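# Transfer wet printed cloth flat into frame on other board

## Task

Carry the just-printed cloth to the frame on the second board and leave it lying inside that frame flat, squared with it, and with the printed face up. The ink is still wet, so nothing may contact the printed area at any time.

## Robot and tools

Robot: two arms, left_arm and right_arm, each with six joints and a two-finger gripper. Scene frame: origin at table height midway between the nominal bases, +z up, +x out over the table, left_arm on the +y side. These names do not match image left and right. Calibrated bases: left_arm at (-0.019, +0.234, 0) m and right_arm at (-0.026, -0.268, 0) m, both almost unrotated. Each arm's end_effector_position (m) and end_effector_quat_wxyz are given in that arm's own base frame. They can be off by a few cm, more at long reach. That point sits between the finger pads, about 1 cm behind the tips. Fingers point along gripper +z and open along its y axis. Fixed cameras and the table use the scene frame.

Row layout, used by every moving tool: one flat list of 14 numbers covering both arms. The first 7 are left_arm: shoulder, elbow, wrist roll, wrist pitch, waist, wrist yaw, then opening. The next 7 are the same for right_arm. Result lists use the same joint order; trust that order, not intuition. Joint numbers are offsets, each in [-1, 1], always counted from the "Joint targets" line as it stood when the action or move began. They are not counted from the previous row, and sending the same offset again moves further. Scale: 1.0 = 2.224 rad for waist, shoulder and elbow; 1.0 = 8.485 rad for wrist pitch, wrist yaw and wrist roll. Opening is absolute, not an offset: +1 fully open, -1 closed. To hold an arm still, send 0 for its joints and repeat its current opening; a 0 opening is a real command to half-close.

Stated joint ranges (rad): waist -2.618..3.054, shoulder 0..3.142, elbow 0..3.142, wrist pitch -1.571..1.571, wrist yaw -1.571..1.571, wrist roll -2.094..2.094. True ends may differ by 0.059. If an action asks for more than 0.059 past a range end, both arms' actions are rejected. Joints pushed past their real end stop there and the result reports "joint sent to its limit"; having no such line proves nothing. Joint targets are kept within 0.339 rad (big joints) or 2.2 rad (wrist joints) of the measured angles. If targets would put a gripper more than 200 mm from where it is, they are scaled back. So large moves need several actions.

Tools:
- execute_actions(actions, cameras): actions is a list of actions. Each action is a table of up to 15 rows, one row per 1/30 s step, and the last row holds for the rest of the 15 steps. An empty list just reports state and images.
- move(target, speed, blend, opening_speed, blocking, cameras): target is one 14-number row, or a list of up to 15 rows. All offsets in every row count from the same starting Joint targets. speed is in rad/s for the joint with farthest to go, 0.01 to 12.57 (default 0.5), one value or one per target. blend (rad) rounds corners between listed targets. opening_speed (0.2 or more per second on the -1..+1 scale) closes gradually; use it near its minimum on soft things like cloth. Paths last 0.5 to 10 s and do not avoid obstacles or the other arm. blocking=false returns after about 0.5 s while the move keeps going. The "move:" line reports done, off_target, moving, held or fault, plus limits=held if steps were withheld.
- wait(seconds 0 to 10, cameras): the scene runs with the last commands held.
- stop(cameras): brakes a running move; it needs room to brake.
- zoom_image(camera, region [x0, y0, x1, y1] in pixels, at most 504x504): a closer look at the latest image. Cameras: cam_high and cam_low (896x504, fixed), cam_left_wrist and cam_right_wrist (672x504, fisheye).
- finished_scene(scene): ends the scene for good; the goal must hold without the robot.

Results: Joint positions (rad) and velocities (rad/s) per arm, then the finger-pad gap (m; 0.094 fully open). "within noise" means that arm is still. grip_measured is the opening on the command scale and reads slightly wide with nothing held. grip_effort_nm is gripper motor effort (negative closing); it is not a finger force. Joint torques include the arm's weight, and joints 1, 2 and 5 wrap at ±28 N m. "joint command not followed" means the clearance check changed some targets; that check does not stop the two grippers from meeting. Execute_actions results also list joint positions at some steps. MOTOR HOT appears at 75 °C. At 90 °C the arm folds and goes idle for the rest of the scene, and at 100 °C it goes limp.

Care points: handle the cloth only by its unprinted edges or margins. Keep fingers, the other arm and the boards off the wet print. Lay it down flat and aligned with the frame, print up. Close gently and open well above grip_measured to release. Do not release a moving cloth or let anything fall off the table. Avoid fast contacts, hard presses and arm-to-arm contact; gripping the other gripper's fingers counts as such contact. Stretched arms, held loads and pushes against stops heat the motors. Thinking time lets the scene run on. Smooth, low-effort and quick motion is preferred.

Each tool is called after ">>>" as name(argument=value, ...), one argument or row to a line, values as JSON.

## Session

>>> execute_actions(
  actions=[],
)

Scene clock: 0.00 s.
left_arm: end_effector_position=(+0.3868, +0.0296, +0.0911) grip_measured=+1.000 grip_effort_nm=n/a end_effector_quat_wxyz=(+0.579, -0.063, +0.810, +0.065) | right_arm: end_effector_position=(+0.3970, +0.0288, +0.0961) grip_measured=+1.000 grip_effort_nm=n/a end_effector_quat_wxyz=(+0.570, -0.044, +0.820, +0.021)
Joint names: [shoulder, elbow, wrist roll, wrist pitch, waist, wrist yaw]
Joint positions: left_arm=[1.543 0.342 -0.028 0.868 -0.005 -0.184 0.094] | right_arm=[1.525 0.4 -0.028 0.769 0.06 -0.028 0.094]
Joint velocities: within noise
Joint torques (N m): no reading
Heat: left arm: 36 °C; right arm: 34 °C.
Joint targets: left_arm=[1.539 0.347 -0.028 0.864 -0.005 -0.184] | right_arm=[1.521 0.406 -0.028 0.765 0.060 -0.028]
Tool commands: left_gripper/opening=+1.0 right_gripper/opening=+1.0

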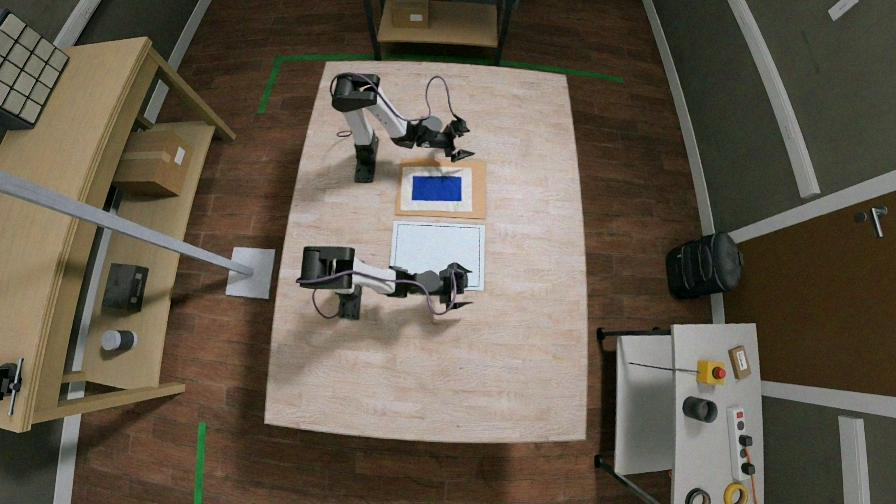

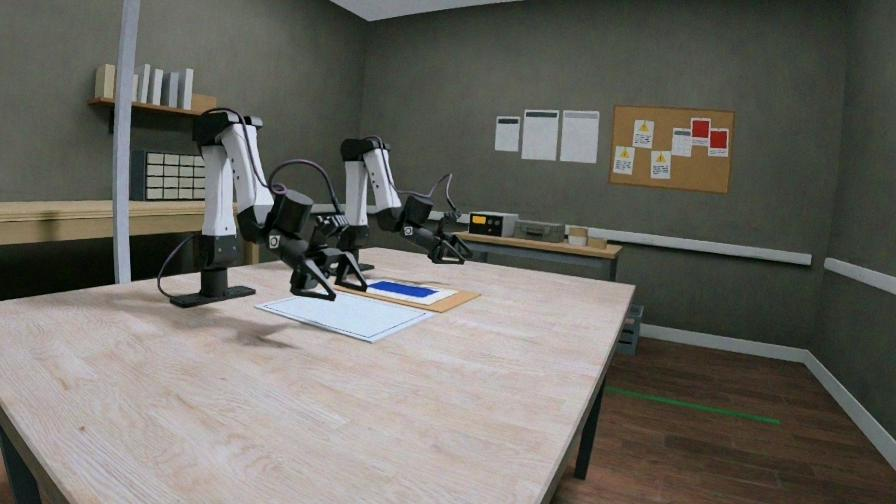

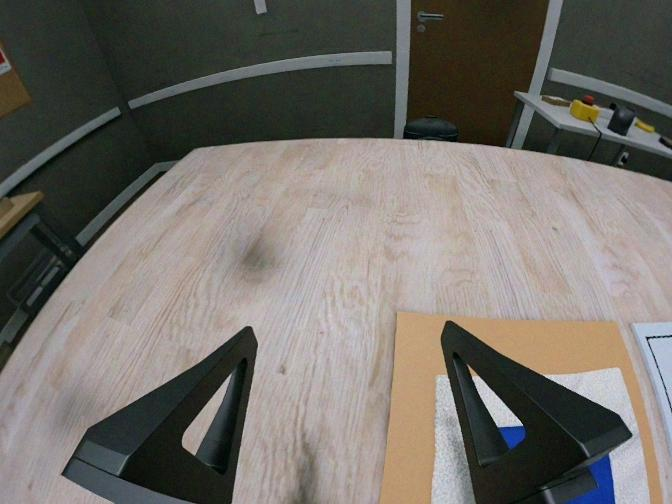

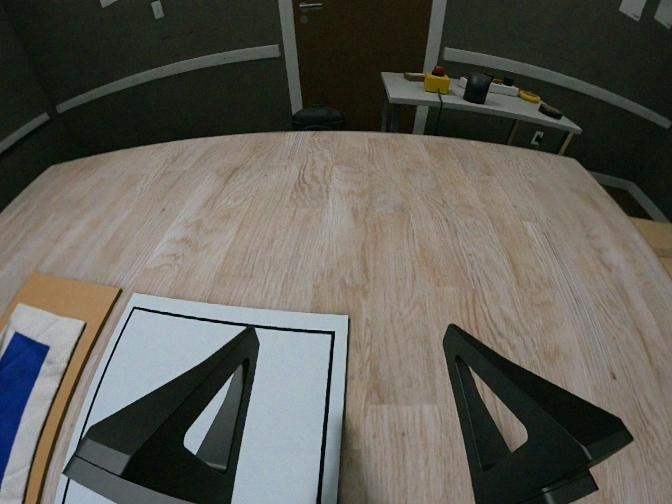

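>>> zoom_image(
  camera="cam_high",
  region=[370, 140, 510, 310],
)

>>> zoom_image(
  camera="cam_low",
  region=[240, 240, 500, 360],
)

>>> zoom_image(
  camera="cam_left_wrist",
  region=[360, 290, 672, 504],
)

>>> zoom_image(
  camera="cam_right_wrist",
  region=[0, 250, 380, 504],
)

Scaled by 2.965 from the camera's 896x504 image, which has a finer 1280x720 frame.

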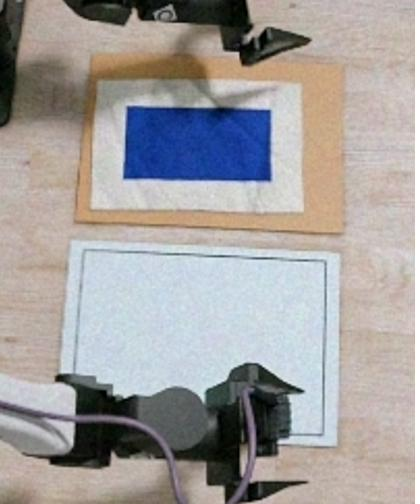

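Scaled by 1.938 from the camera's 896x504 image, which has a finer 1280x720 frame.

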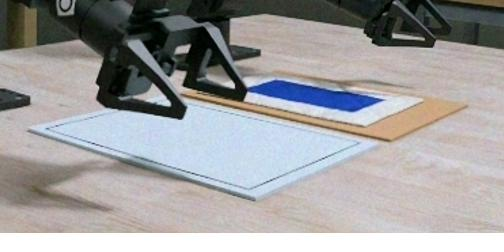

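Scaled by 1.615 from the camera's 672x504 image, which has a finer 960x720 frame.

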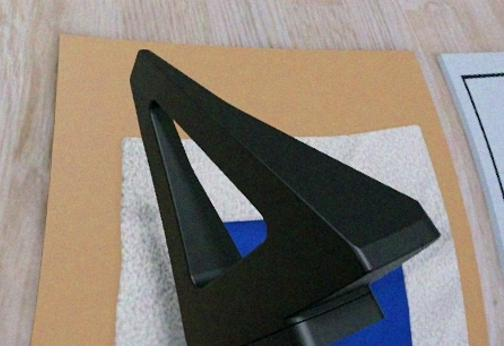

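Scaled by 1.326 from the camera's 672x504 image, which has a finer 960x720 frame.

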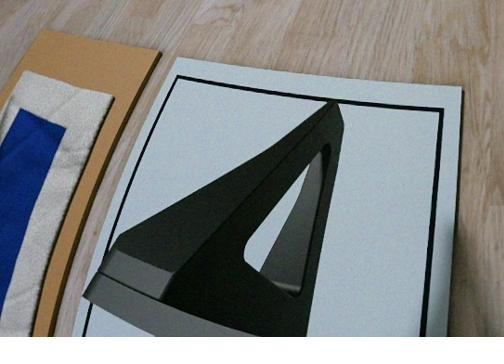

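>>> move(
  target=[-0.0468,0.3363,0.0033,-0.1851,-0.0463,0.0217,0.0,0.1437,0.5571,0.0033,-0.1905,0.2442,0.0033,0.0],
  speed=1.0,
)

Scene clock: 10.83 s.
left_arm: end_effector_position=(+0.3567, -0.0340, +0.1254) grip_measured=+0.002 grip_effort_nm=-0.095 end_effector_quat_wxyz=(+0.250, +0.044, +0.967, -0.007) | right_arm: end_effector_position=(+0.3790, +0.2631, +0.1624) grip_measured=+0.002 grip_effort_nm=-0.154 end_effector_quat_wxyz=(+0.245, -0.291, +0.921, +0.081)
Joint names: [shoulder, elbow, wrist roll, wrist pitch, waist, wrist yaw]
Joint positions: left_arm=[1.455 1.075 -0.007 -0.685 -0.101 -0.013 0.047] | right_arm=[1.826 1.613 -0.007 -0.836 0.603 -0.011 0.047]
Joint velocities: within noise
Joint torques (N m): left_arm=[-7.9 7.95 -0.05 1.35 -0.61 0.13] | right_arm=[-8.88 9.01 0.05 0.98 0.38 0.04]
Heat: left arm: 37 °C; right arm: 36 °C.
Joint targets: left_arm=[1.435 1.095 0.000 -0.706 -0.108 0.000] | right_arm=[1.841 1.645 0.000 -0.851 0.603 -0.001]
move: done
camera_calibration:
cam_left_wrist: T_world_to_cam=[[-0.106614, -0.99421, -0.0134253, 0.00799706], [-0.994277, 0.106695, -0.00545719, 0.404536], [0.00685801, 0.0127667, -0.999895, 0.228239], [0, 0, 0, 1]] pos_world=[0.401508, -0.038125, 0.23053]
cam_right_wrist: T_world_to_cam=[[0.566469, -0.823596, -0.0283346, 0.0134356], [-0.824077, -0.565994, -0.0234316, 0.510485], [0.00326092, 0.0366232, -0.999324, 0.248308], [0, 0, 0, 1]] pos_world=[0.412258, 0.290903, 0.260482]

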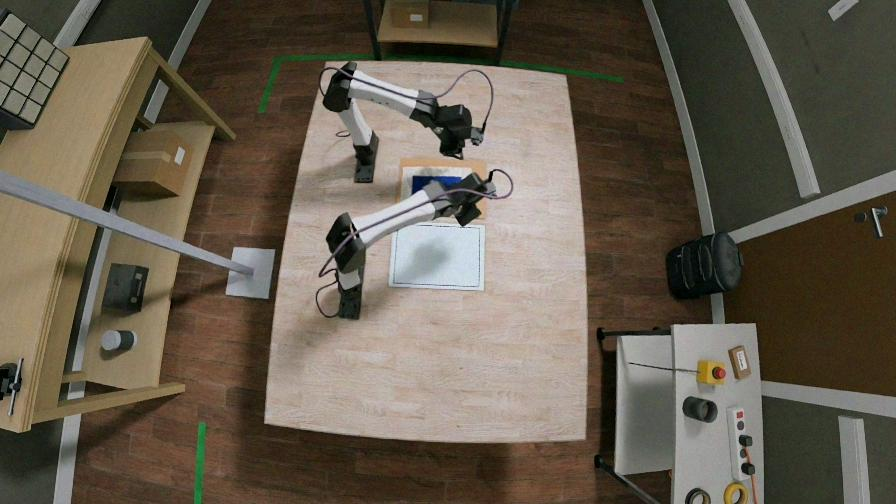

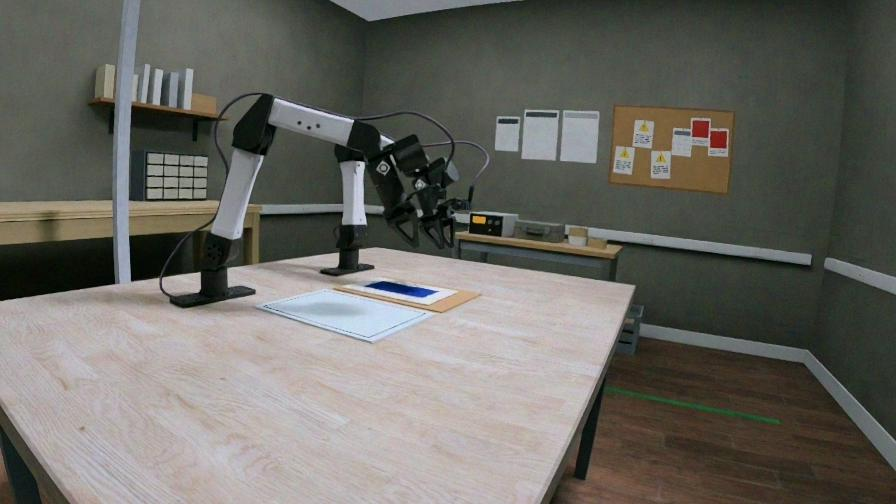

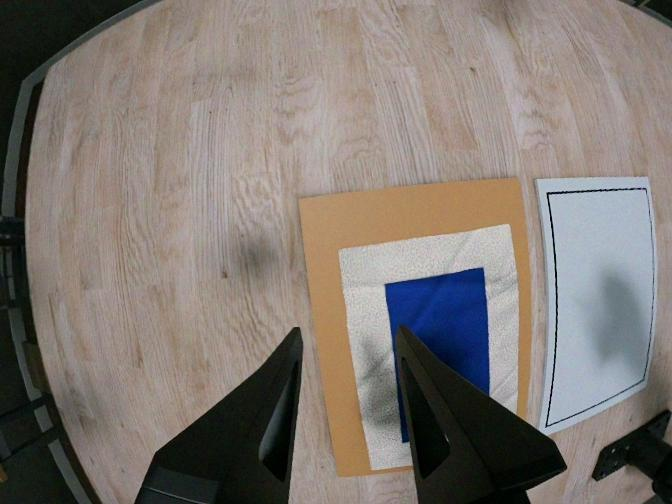

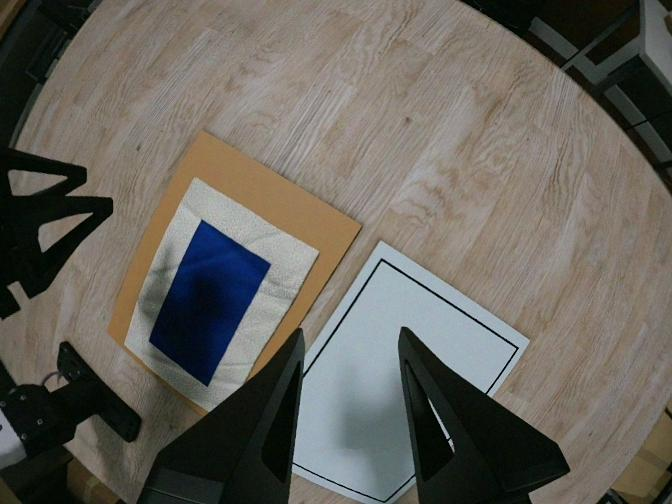

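>>> zoom_image(
  camera="cam_left_wrist",
  region=[280, 160, 672, 490],
)

>>> zoom_image(
  camera="cam_right_wrist",
  region=[90, 110, 550, 504],
)

>>> zoom_image(
  camera="cam_low",
  region=[240, 250, 500, 350],
)

Scaled by 1.286 from the camera's 672x504 image, which has a finer 960x720 frame.

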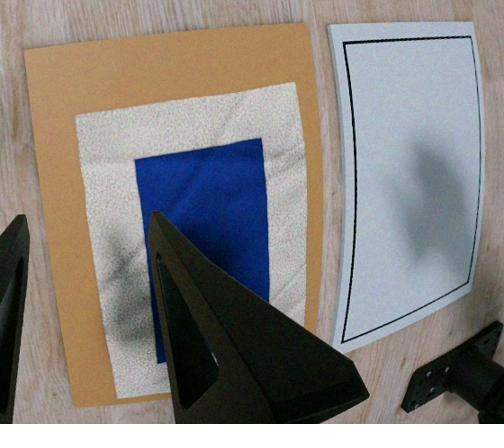

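Scaled by 1.096 from the camera's 672x504 image, which has a finer 960x720 frame.

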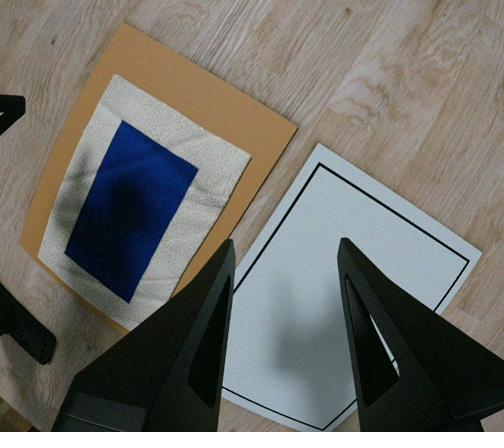

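Scaled by 1.938 from the camera's 896x504 image, which has a finer 1280x720 frame.

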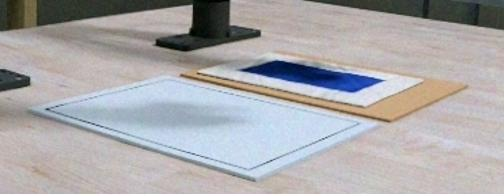

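>>> move(
  target=[0.0963,0.1227,0.0884,-0.0688,-0.3067,0.0,0.0,0.1477,0.1225,-0.1060,-0.0240,0.0099,-0.0408,0.0],
  speed=0.7,
)

Scene clock: 21.90 s.
left_arm: end_effector_position=(+0.2858, -0.1560, +0.1238) grip_measured=+0.002 grip_effort_nm=-0.095 end_effector_quat_wxyz=(+0.120, +0.443, +0.889, +0.012) | right_arm: end_effector_position=(+0.3613, +0.3099, +0.1104) grip_measured=+0.002 grip_effort_nm=-0.149 end_effector_quat_wxyz=(+0.157, -0.614, +0.764, +0.123)
Joint names: [shoulder, elbow, wrist roll, wrist pitch, waist, wrist yaw]
Joint positions: left_arm=[1.554 1.255 0.41 -1.033 -0.519 -0.037 0.047] | right_arm=[2.082 1.824 -0.698 -1.006 0.615 -0.262 0.047]
Joint velocities: within noise
Joint torques (N m): left_arm=[-6.86 5.97 -0.2 1.07 0.24 -0.08] | right_arm=[-10.82 8.73 -0.1 0.71 0.57 -0.35]
Heat: left arm: 40 °C; right arm: 39 °C.
Joint targets: left_arm=[1.553 1.254 0.403 -1.026 -0.516 -0.047] | right_arm=[2.098 1.858 -0.705 -1.011 0.620 -0.272]
move: held (left_arm; a check stopped the path), off_target (right_arm; braked when a check withheld steps of left_arm); limits=held; left_arm: the wrist roll is farthest, 0.340 rad from its target; right_arm: the wrist roll is farthest, 0.202 rad from its target
joint command not followed: on one or more control steps a check withheld the commanded joint targets of the left arm, and it was not sent them on those steps.
cause: the commanded joint targets, or the way to them, would bring a part of the robot too close to another arm (this arm's wrist (the part past the wrist pitch) and the right arm's wrist (the part past the wrist pitch), along the way the arms are being sent, or toward where that arm still pushes).
camera_calibration:
cam_left_wrist: T_world_to_cam=[[-0.795539, -0.592422, -0.127096, 0.15282], [-0.600944, 0.744694, 0.290341, 0.297528], [-0.0773569, 0.307355, -0.948446, 0.292239], [0, 0, 0, 1]] pos_world=[0.322979, -0.220855, 0.210211]
cam_right_wrist: T_world_to_cam=[[0.973012, -0.230215, -0.0158044, -0.271652], [-0.227677, -0.968924, 0.0966923, 0.417268], [-0.0375732, -0.0904845, -0.995189, 0.248389], [0, 0, 0, 1]] pos_world=[0.368656, 0.364238, 0.202554]

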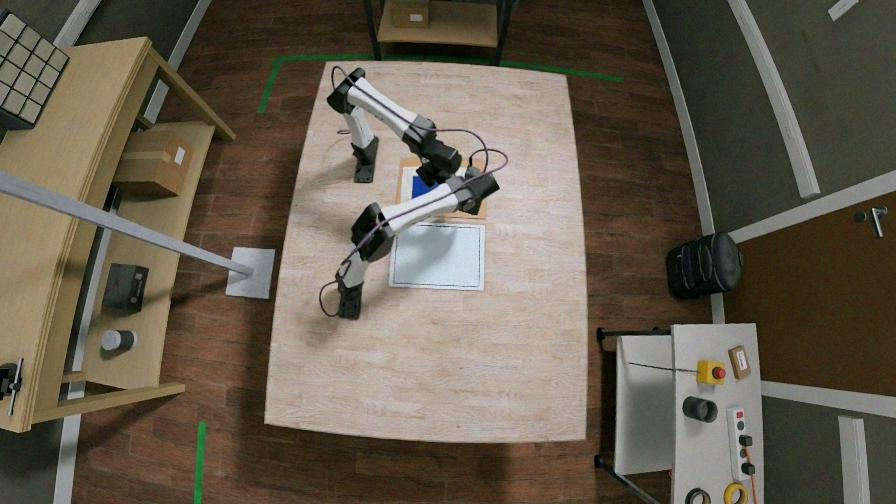

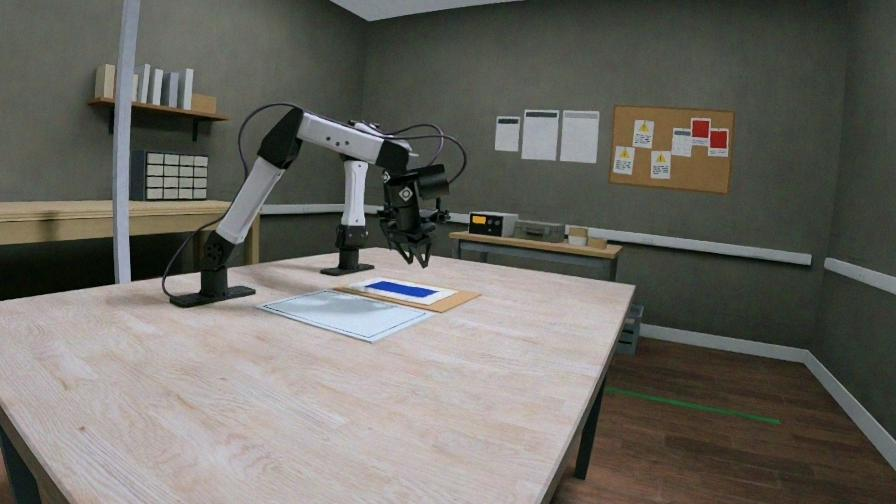

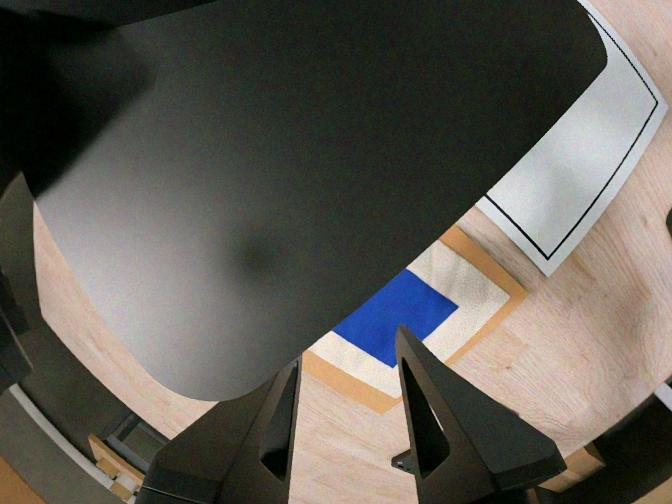

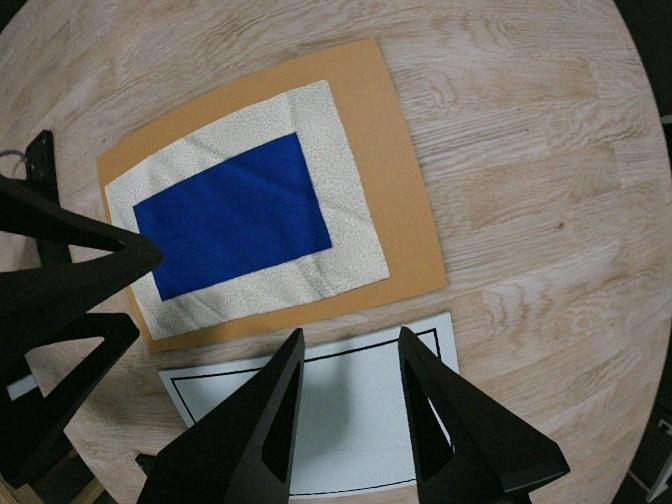

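>>> zoom_image(
  camera="cam_right_wrist",
  region=[90, 60, 460, 360],
)

Scaled by 1.362 from the camera's 672x504 image, which has a finer 960x720 frame.

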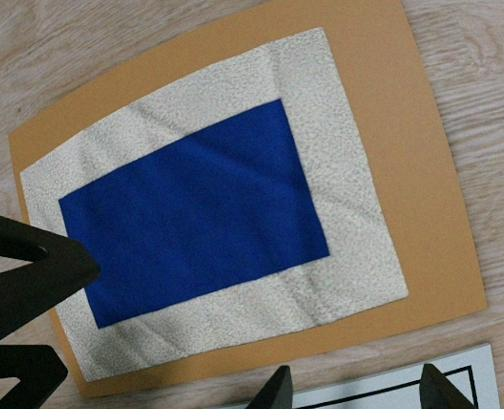

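>>> move(
  target=[
    [-0.0990,-0.0448,0.0409,-0.0432,0.1219,0.0055,0.0,0,0,0,0,0,0,0.0],
    [0.0433,0.0512,0.0409,-0.0310,-0.1233,0.0055,0.0,0.0321,0.0268,-0.0229,-0.0051,0.0022,-0.0089,0.0],
  ],
  speed=0.6,
)

Scene clock: 25.37 s.
left_arm: end_effector_position=(+0.2004, -0.2003, +0.1184) grip_measured=+0.002 grip_effort_nm=-0.090 end_effector_quat_wxyz=(-0.012, +0.694, +0.720, +0.004) | right_arm: end_effector_position=(+0.3568, +0.3234, +0.0984) grip_measured=+0.002 grip_effort_nm=-0.149 end_effector_quat_wxyz=(-0.150, +0.685, -0.697, -0.148)
Joint names: [shoulder, elbow, wrist roll, wrist pitch, waist, wrist yaw]
Joint positions: left_arm=[1.636 1.345 0.744 -1.303 -0.79 -0.008 0.047] | right_arm=[2.153 1.883 -0.892 -1.04 0.618 -0.338 0.047]
Joint velocities: within noise
Joint torques (N m): left_arm=[-5.83 7.39 -0.05 0.45 -0.09 0.13] | right_arm=[-11.1 8.79 -0.1 0.51 0.96 -0.41]
Heat: left arm: 40 °C; right arm: 39 °C.
Joint targets: left_arm=[1.649 1.368 0.750 -1.288 -0.790 0.000] | right_arm=[2.170 1.918 -0.899 -1.054 0.626 -0.347]
move: done
camera_calibration:
cam_left_wrist: T_world_to_cam=[[-0.99973, -0.0181604, 0.0144739, 0.196996], [-0.00852391, 0.866721, 0.498721, 0.161899], [-0.0216018, 0.498463, -0.866642, 0.31163], [0, 0, 0, 1]] pos_world=[0.205055, -0.292079, 0.186478]
cam_right_wrist: T_world_to_cam=[[0.99931, -0.0302561, -0.0215456, -0.3379], [-0.0285896, -0.996859, 0.07385, 0.370652], [-0.0237124, -0.0731831, -0.997037, 0.22708], [0, 0, 0, 1]] pos_world=[0.353648, 0.375883, 0.191754]

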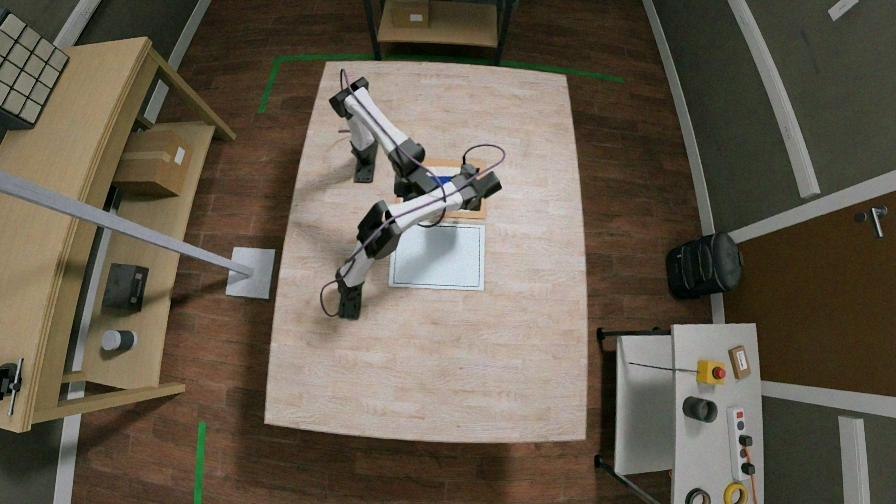

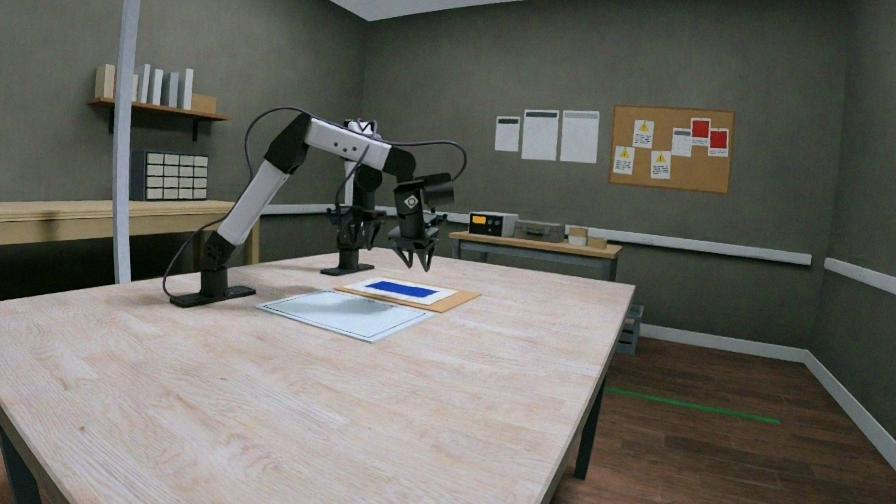

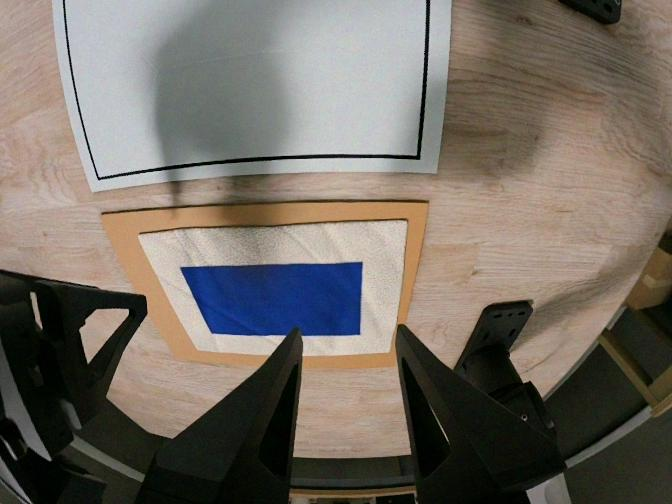

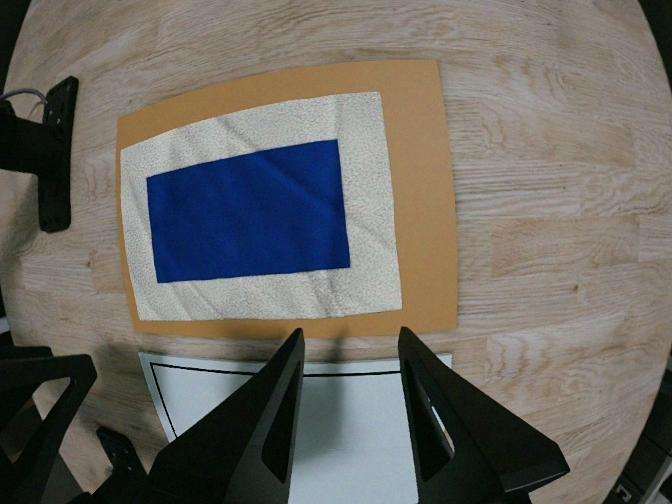

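>>> move(
  target=[0,0,0,0,0,0,-0.36,0.0163,-0.0857,0,0.0267,0,0,-0.36],
  speed=0.3,
)

>>> zoom_image(
  camera="cam_right_wrist",
  region=[230, 200, 480, 388],
)

Scene clock: 28.20 s.
left_arm: end_effector_position=(+0.2004, -0.2003, +0.1184) grip_measured=-0.358 grip_effort_nm=-0.100 end_effector_quat_wxyz=(-0.012, +0.694, +0.720, +0.004) | right_arm: end_effector_position=(+0.3638, +0.3285, +0.0494) grip_measured=-0.358 grip_effort_nm=-0.159 end_effector_quat_wxyz=(-0.161, +0.686, -0.694, -0.146)
Joint names: [shoulder, elbow, wrist roll, wrist pitch, waist, wrist yaw]
Joint positions: left_arm=[1.636 1.345 0.744 -1.303 -0.79 -0.008 0.03] | right_arm=[2.192 1.744 -0.893 -0.838 0.618 -0.339 0.03]
Joint velocities: within noise
Joint torques (N m): left_arm=[-5.85 7.38 -0.04 0.45 -0.1 0.13] | right_arm=[-11.79 4.62 -0.07 0.74 0.91 -0.42]
Heat: left arm: 40 °C; right arm: 40 °C.
Joint targets: left_arm=[1.649 1.368 0.750 -1.288 -0.790 0.000] | right_arm=[2.206 1.727 -0.899 -0.827 0.626 -0.347]
move: done
camera_calibration:
cam_left_wrist: T_world_to_cam=[[-0.99973, -0.0181604, 0.0144739, 0.196996], [-0.00852391, 0.866721, 0.498721, 0.161899], [-0.0216018, 0.498463, -0.866642, 0.31163], [0, 0, 0, 1]] pos_world=[0.205055, -0.292079, 0.186478]
cam_right_wrist: T_world_to_cam=[[0.999582, -0.0287925, -0.00253187, -0.347215], [-0.0285953, -0.997879, 0.0584758, 0.380725], [-0.00421017, -0.058379, -0.998286, 0.166976], [0, 0, 0, 1]] pos_world=[0.35866, 0.379668, 0.143547]

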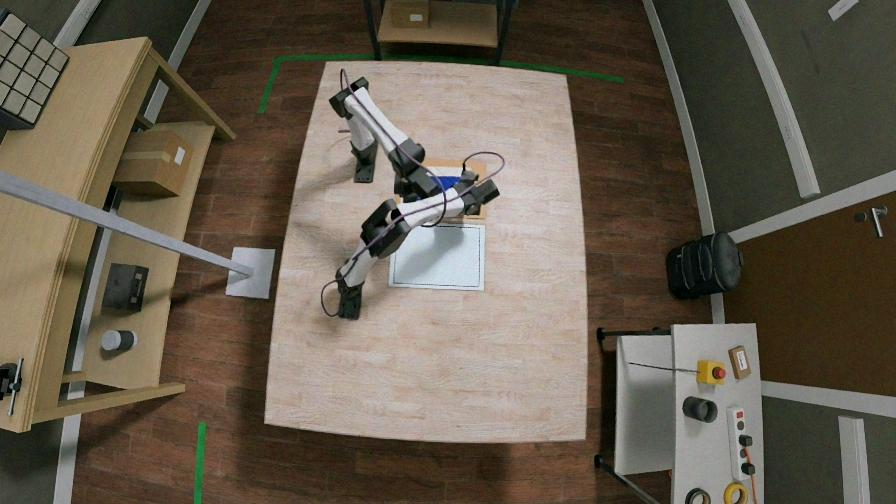

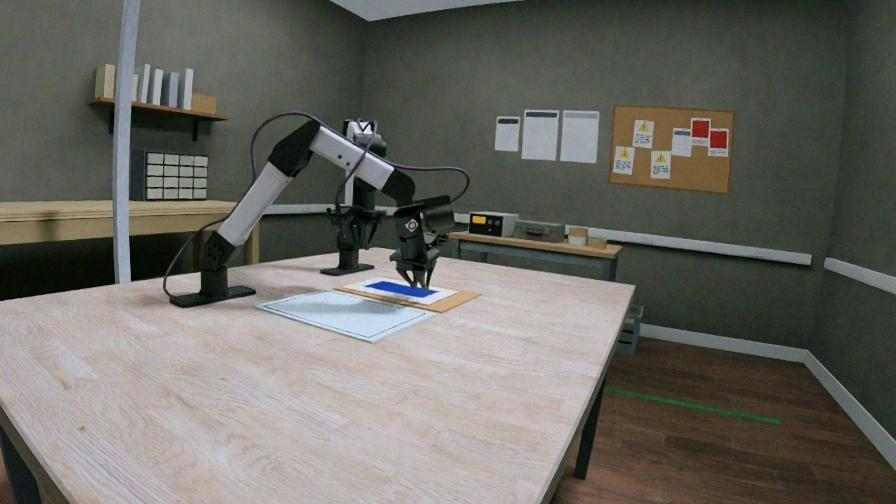

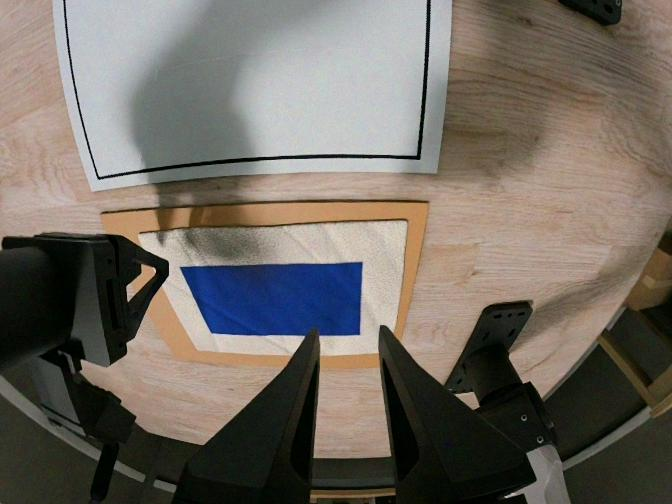

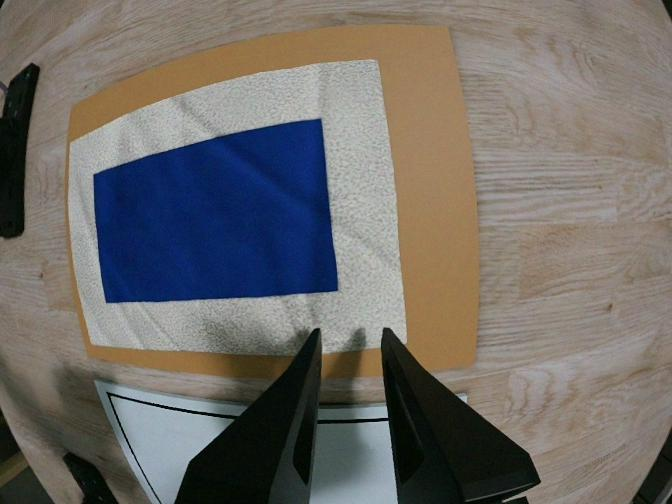

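Scaled by 2.016 from the camera's 672x504 image, which has a finer 960x720 frame.

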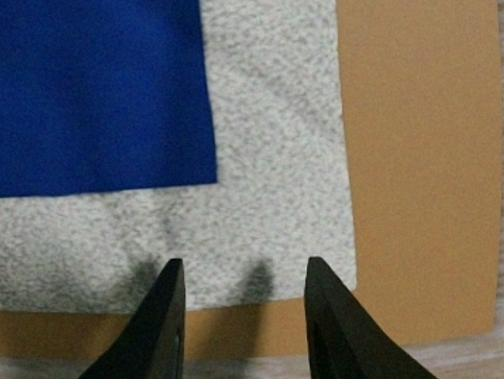

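>>> move(
  target=[0,0,0,0,0,0,-0.36,0.0016,-0.0310,0,0.0086,-0.0010,0,-0.36],
  speed=0.2,
  cameras=["cam_right_wrist","cam_low"],
)

>>> zoom_image(
  camera="cam_right_wrist",
  region=[230, 200, 480, 388],
)

>>> zoom_image(
  camera="cam_low",
  region=[330, 230, 490, 320],
)

Scene clock: 29.90 s.
left_arm: end_effector_position=(+0.2004, -0.2003, +0.1184) grip_measured=-0.358 grip_effort_nm=-0.095 end_effector_quat_wxyz=(-0.012, +0.694, +0.720, +0.004) | right_arm: end_effector_position=(+0.3613, +0.3268, +0.0331) grip_measured=-0.358 grip_effort_nm=-0.159 end_effector_quat_wxyz=(-0.164, +0.686, -0.693, -0.146)
Joint names: [shoulder, elbow, wrist roll, wrist pitch, waist, wrist yaw]
Joint positions: left_arm=[1.636 1.345 0.744 -1.303 -0.79 -0.008 0.03] | right_arm=[2.192 1.676 -0.893 -0.765 0.618 -0.339 0.03]
Joint velocities: within noise
Joint torques (N m): left_arm=[-5.85 7.39 -0.05 0.44 -0.08 0.13] | right_arm=[-11.29 4.48 -0.07 0.78 0.75 -0.39]
Heat: left arm: 40 °C; right arm: 40 °C.
Joint targets: left_arm=[1.649 1.368 0.750 -1.288 -0.790 0.000] | right_arm=[2.209 1.658 -0.899 -0.755 0.623 -0.347]
move: done
camera_calibration:
cam_right_wrist: T_world_to_cam=[[0.999585, -0.0287822, 0.00139036, -0.345042], [-0.028815, -0.998039, 0.0555664, 0.380122], [-0.000211683, -0.0555834, -0.998454, 0.148217], [0, 0, 0, 1]] pos_world=[0.355883, 0.377684, 0.127346]
Images, in order (width x height): cam_low 896x504, cam_right_wrist 672x504.

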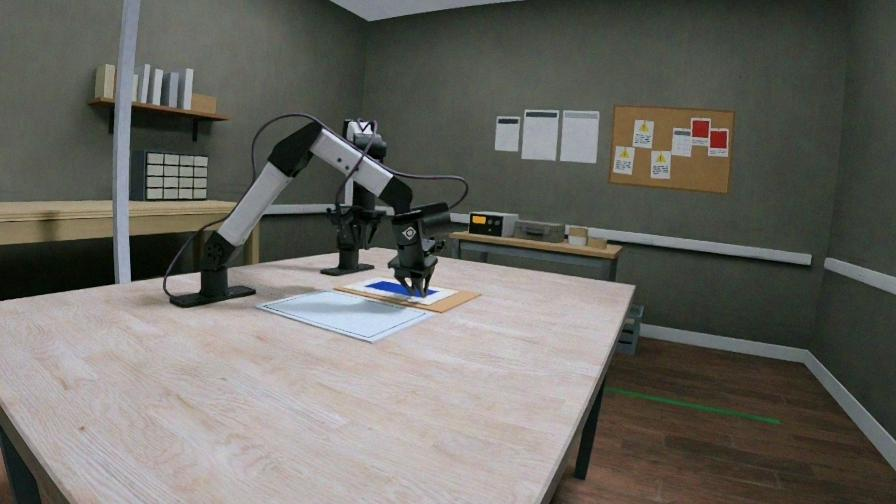

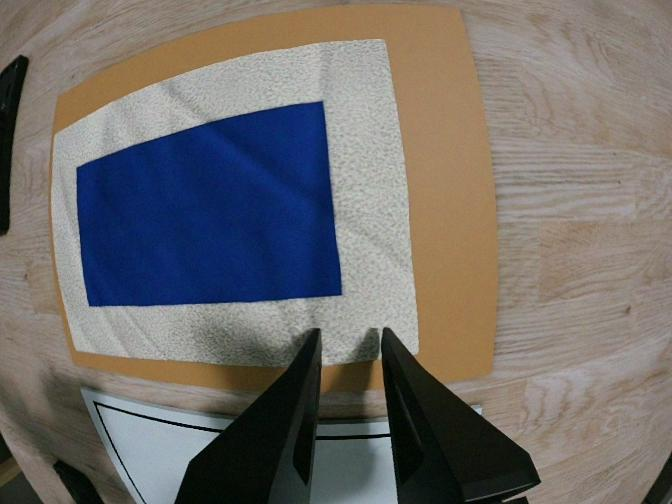

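Scaled by 2.016 from the camera's 672x504 image, which has a finer 960x720 frame.

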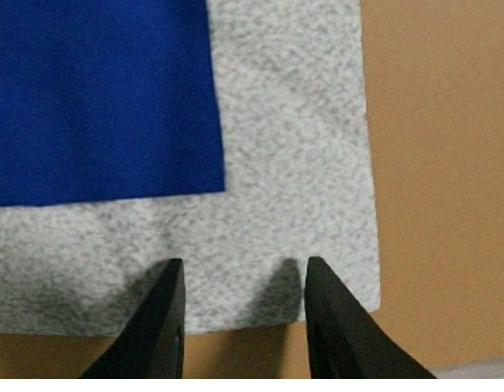

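Scaled by 3.150 from the camera's 896x504 image, which has a finer 1280x720 frame.

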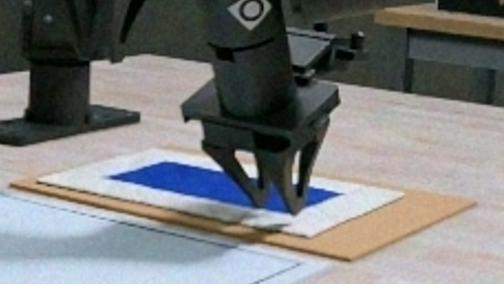

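>>> move(
  target=[0,0,0,0,0,0,-0.36,0,-0.0170,0,0.0048,0,0,-0.36],
  speed=0.15,
  cameras=["cam_right_wrist","cam_low"],
)

>>> zoom_image(
  camera="cam_right_wrist",
  region=[230, 200, 480, 388],
)

>>> zoom_image(
  camera="cam_low",
  region=[380, 250, 460, 310],
)

Scene clock: 31.07 s.
left_arm: end_effector_position=(+0.2004, -0.2003, +0.1184) grip_measured=-0.358 grip_effort_nm=-0.095 end_effector_quat_wxyz=(-0.012, +0.694, +0.720, +0.004) | right_arm: end_effector_position=(+0.3604, +0.3268, +0.0256) grip_measured=-0.358 grip_effort_nm=-0.154 end_effector_quat_wxyz=(-0.168, +0.686, -0.692, -0.147)
Joint names: [shoulder, elbow, wrist roll, wrist pitch, waist, wrist yaw]
Joint positions: left_arm=[1.636 1.345 0.744 -1.303 -0.79 -0.008 0.03] | right_arm=[2.192 1.642 -0.893 -0.723 0.618 -0.342 0.03]
Joint velocities: within noise
Joint torques (N m): left_arm=[-5.85 7.38 -0.05 0.45 -0.08 0.13] | right_arm=[-11.23 4.16 -0.11 0.79 0.69 -0.35]
Heat: left arm: 40 °C; right arm: 39 °C.
Joint targets: left_arm=[1.649 1.368 0.750 -1.289 -0.790 0.000] | right_arm=[2.209 1.621 -0.899 -0.714 0.623 -0.347]
move: done
camera_calibration:
cam_right_wrist: T_world_to_cam=[[0.999593, -0.0278816, 0.00605186, -0.344581], [-0.0281424, -0.99843, 0.0484279, 0.380595], [0.00469212, -0.0485785, -0.998808, 0.136554], [0, 0, 0, 1]] pos_world=[0.354511, 0.377024, 0.120045]
Images, in order (width x height): cam_low 896x504, cam_right_wrist 672x504.

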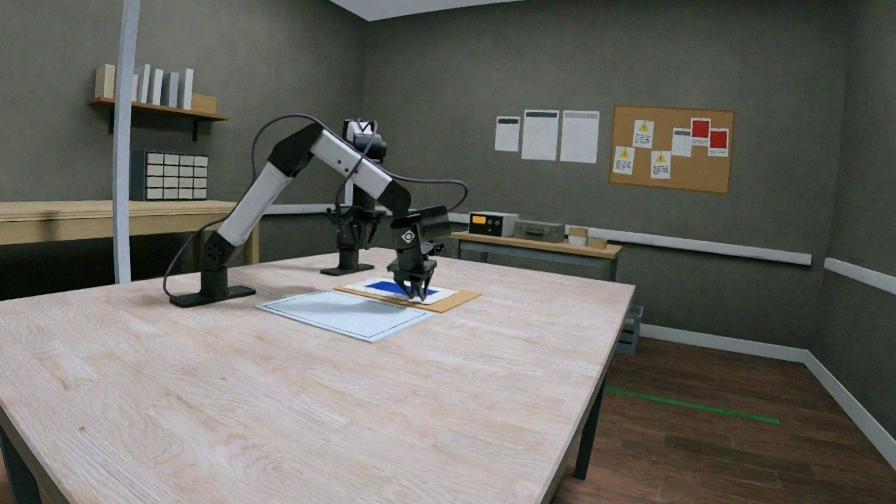

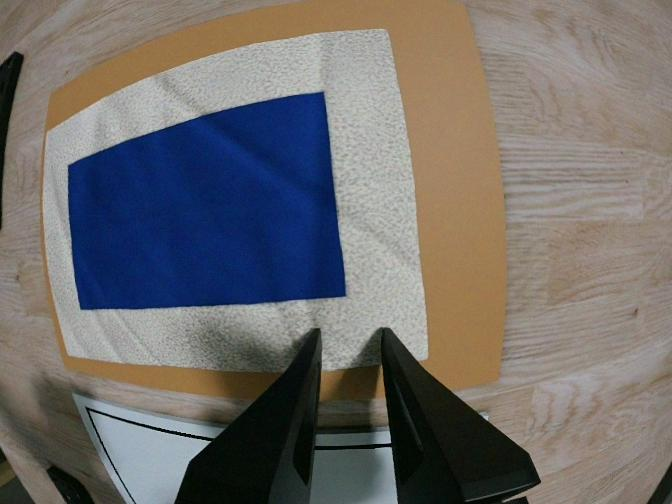

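Scaled by 2.016 from the camera's 672x504 image, which has a finer 960x720 frame.

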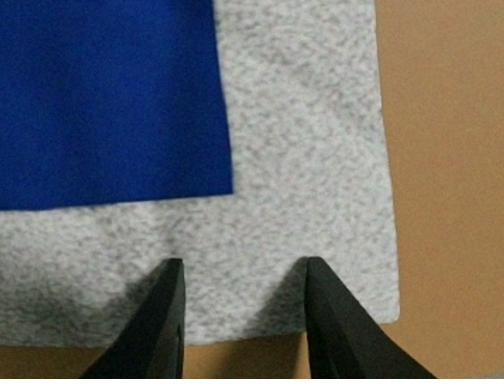

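Scaled by 6.300 from the camera's 896x504 image, which has a finer 1280x720 frame.

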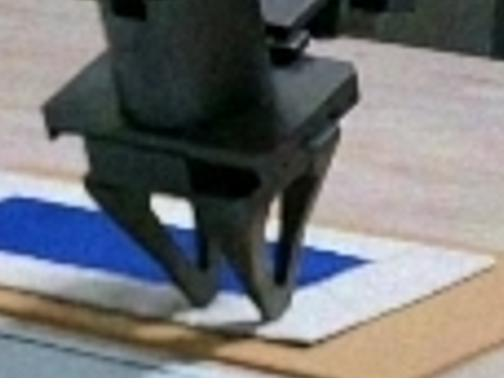

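>>> move(
  target=[0,0,0,0,0,0,-0.36,0,-0.0072,0,0.0020,0,0,-0.36],
  speed=0.1,
  cameras=["cam_low"],
)

>>> move(
  target=[0,0,0,0,0,0,-0.36,0,-0.0072,0,0.0020,0,0,-0.36],
  speed=0.1,
  cameras=["cam_right_wrist","cam_low"],
)

>>> zoom_image(
  camera="cam_low",
  region=[380, 250, 460, 310],
)

>>> zoom_image(
  camera="cam_right_wrist",
  region=[230, 200, 480, 388],
)

Scene clock: 32.17 s.
left_arm: end_effector_position=(+0.2004, -0.2003, +0.1184) grip_measured=-0.358 grip_effort_nm=-0.095 end_effector_quat_wxyz=(-0.012, +0.694, +0.720, +0.004) | right_arm: end_effector_position=(+0.3608, +0.3292, +0.0246) grip_measured=-0.358 grip_effort_nm=-0.159 end_effector_quat_wxyz=(-0.174, +0.686, -0.690, -0.151)
Joint names: [shoulder, elbow, wrist roll, wrist pitch, waist, wrist yaw]
Joint positions: left_arm=[1.636 1.345 0.744 -1.303 -0.79 -0.008 0.03] | right_arm=[2.192 1.632 -0.893 -0.701 0.618 -0.353 0.03]
Joint velocities: within noise
Joint torques (N m): left_arm=[-5.83 7.36 -0.05 0.45 -0.06 0.13] | right_arm=[-11.26 3.71 -0.09 0.75 0.72 -0.27]
Heat: left arm: 40 °C; right arm: 39 °C.
Joint targets: left_arm=[1.649 1.368 0.750 -1.289 -0.790 0.000] | right_arm=[2.209 1.605 -0.899 -0.697 0.623 -0.347]
move: done
Images, in order (width x height): cam_low 896x504.

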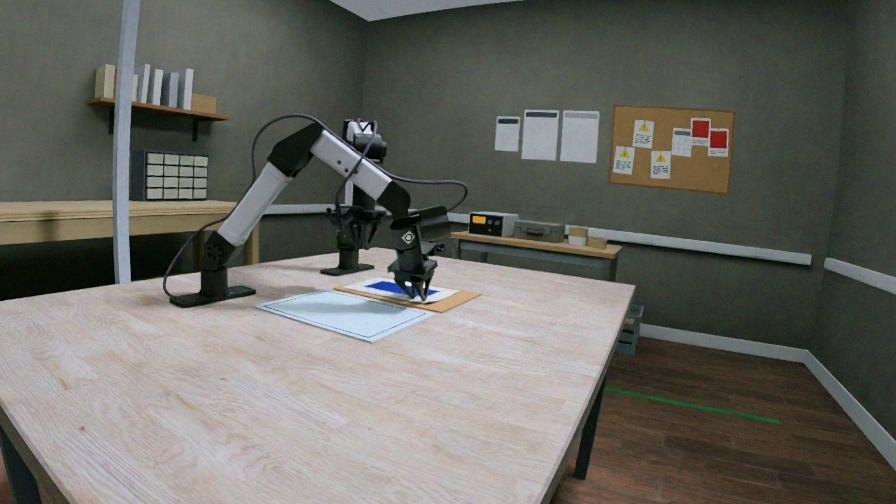

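Scene clock: 32.97 s.
left_arm: end_effector_position=(+0.2004, -0.2004, +0.1184) grip_measured=-0.358 grip_effort_nm=-0.100 end_effector_quat_wxyz=(-0.011, +0.694, +0.720, +0.004) | right_arm: end_effector_position=(+0.3615, +0.3319, +0.0239) grip_measured=-0.358 grip_effort_nm=-0.159 end_effector_quat_wxyz=(-0.181, +0.687, -0.687, -0.155)
Joint names: [shoulder, elbow, wrist roll, wrist pitch, waist, wrist yaw]
Joint positions: left_arm=[1.636 1.345 0.744 -1.303 -0.79 -0.008 0.03] | right_arm=[2.192 1.622 -0.893 -0.677 0.618 -0.364 0.03]
Joint velocities: within noise
Joint torques (N m): left_arm=[-5.82 7.39 -0.05 0.45 -0.1 0.13] | right_arm=[-11.25 3.28 -0.05 0.76 0.53 -0.14]
Heat: left arm: 41 °C; right arm: 39 °C.
Joint targets: left_arm=[1.649 1.368 0.750 -1.288 -0.790 0.000] | right_arm=[2.209 1.589 -0.899 -0.680 0.623 -0.347]
move: done
camera_calibration:
cam_right_wrist: T_world_to_cam=[[0.999669, -0.0214653, 0.0141742, -0.347808], [-0.0216909, -0.999637, 0.0159561, 0.384643], [0.0138266, -0.0162583, -0.999772, 0.121185], [0, 0, 0, 1]] pos_world=[0.354361, 0.379008, 0.11995]
Images, in order (width x height): cam_low 896x504, cam_right_wrist 672x504.

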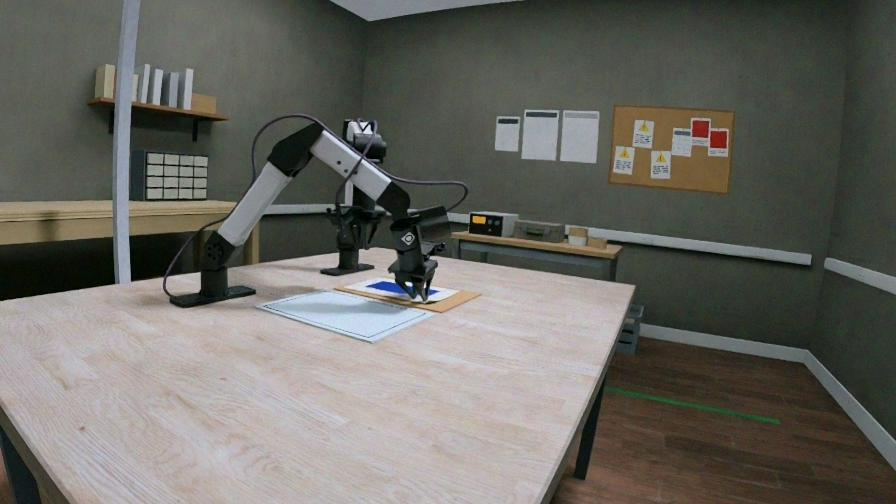

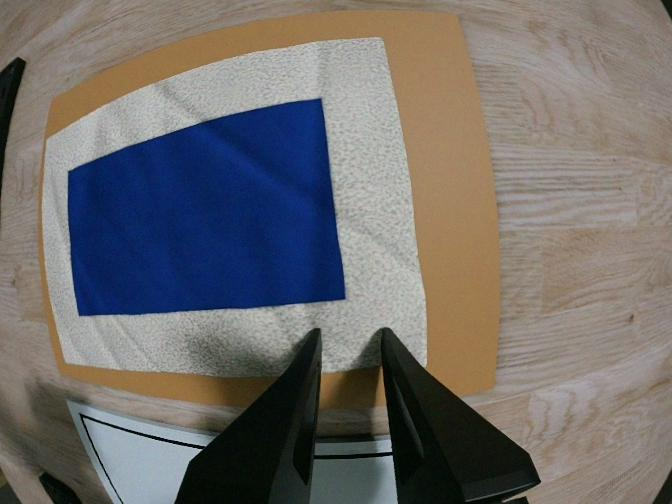

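Scaled by 6.300 from the camera's 896x504 image, which has a finer 1280x720 frame.

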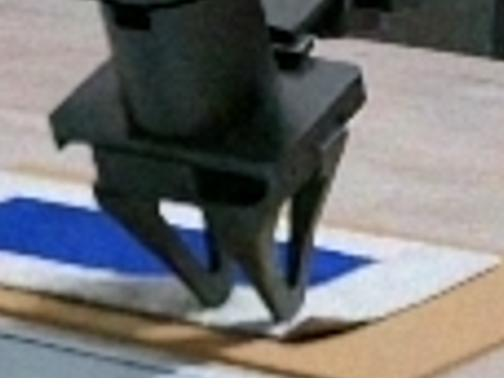

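Scaled by 2.016 from the camera's 672x504 image, which has a finer 960x720 frame.

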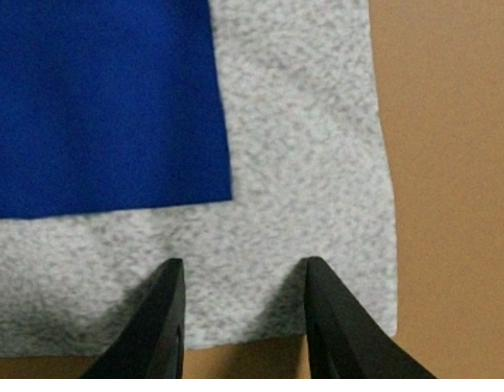

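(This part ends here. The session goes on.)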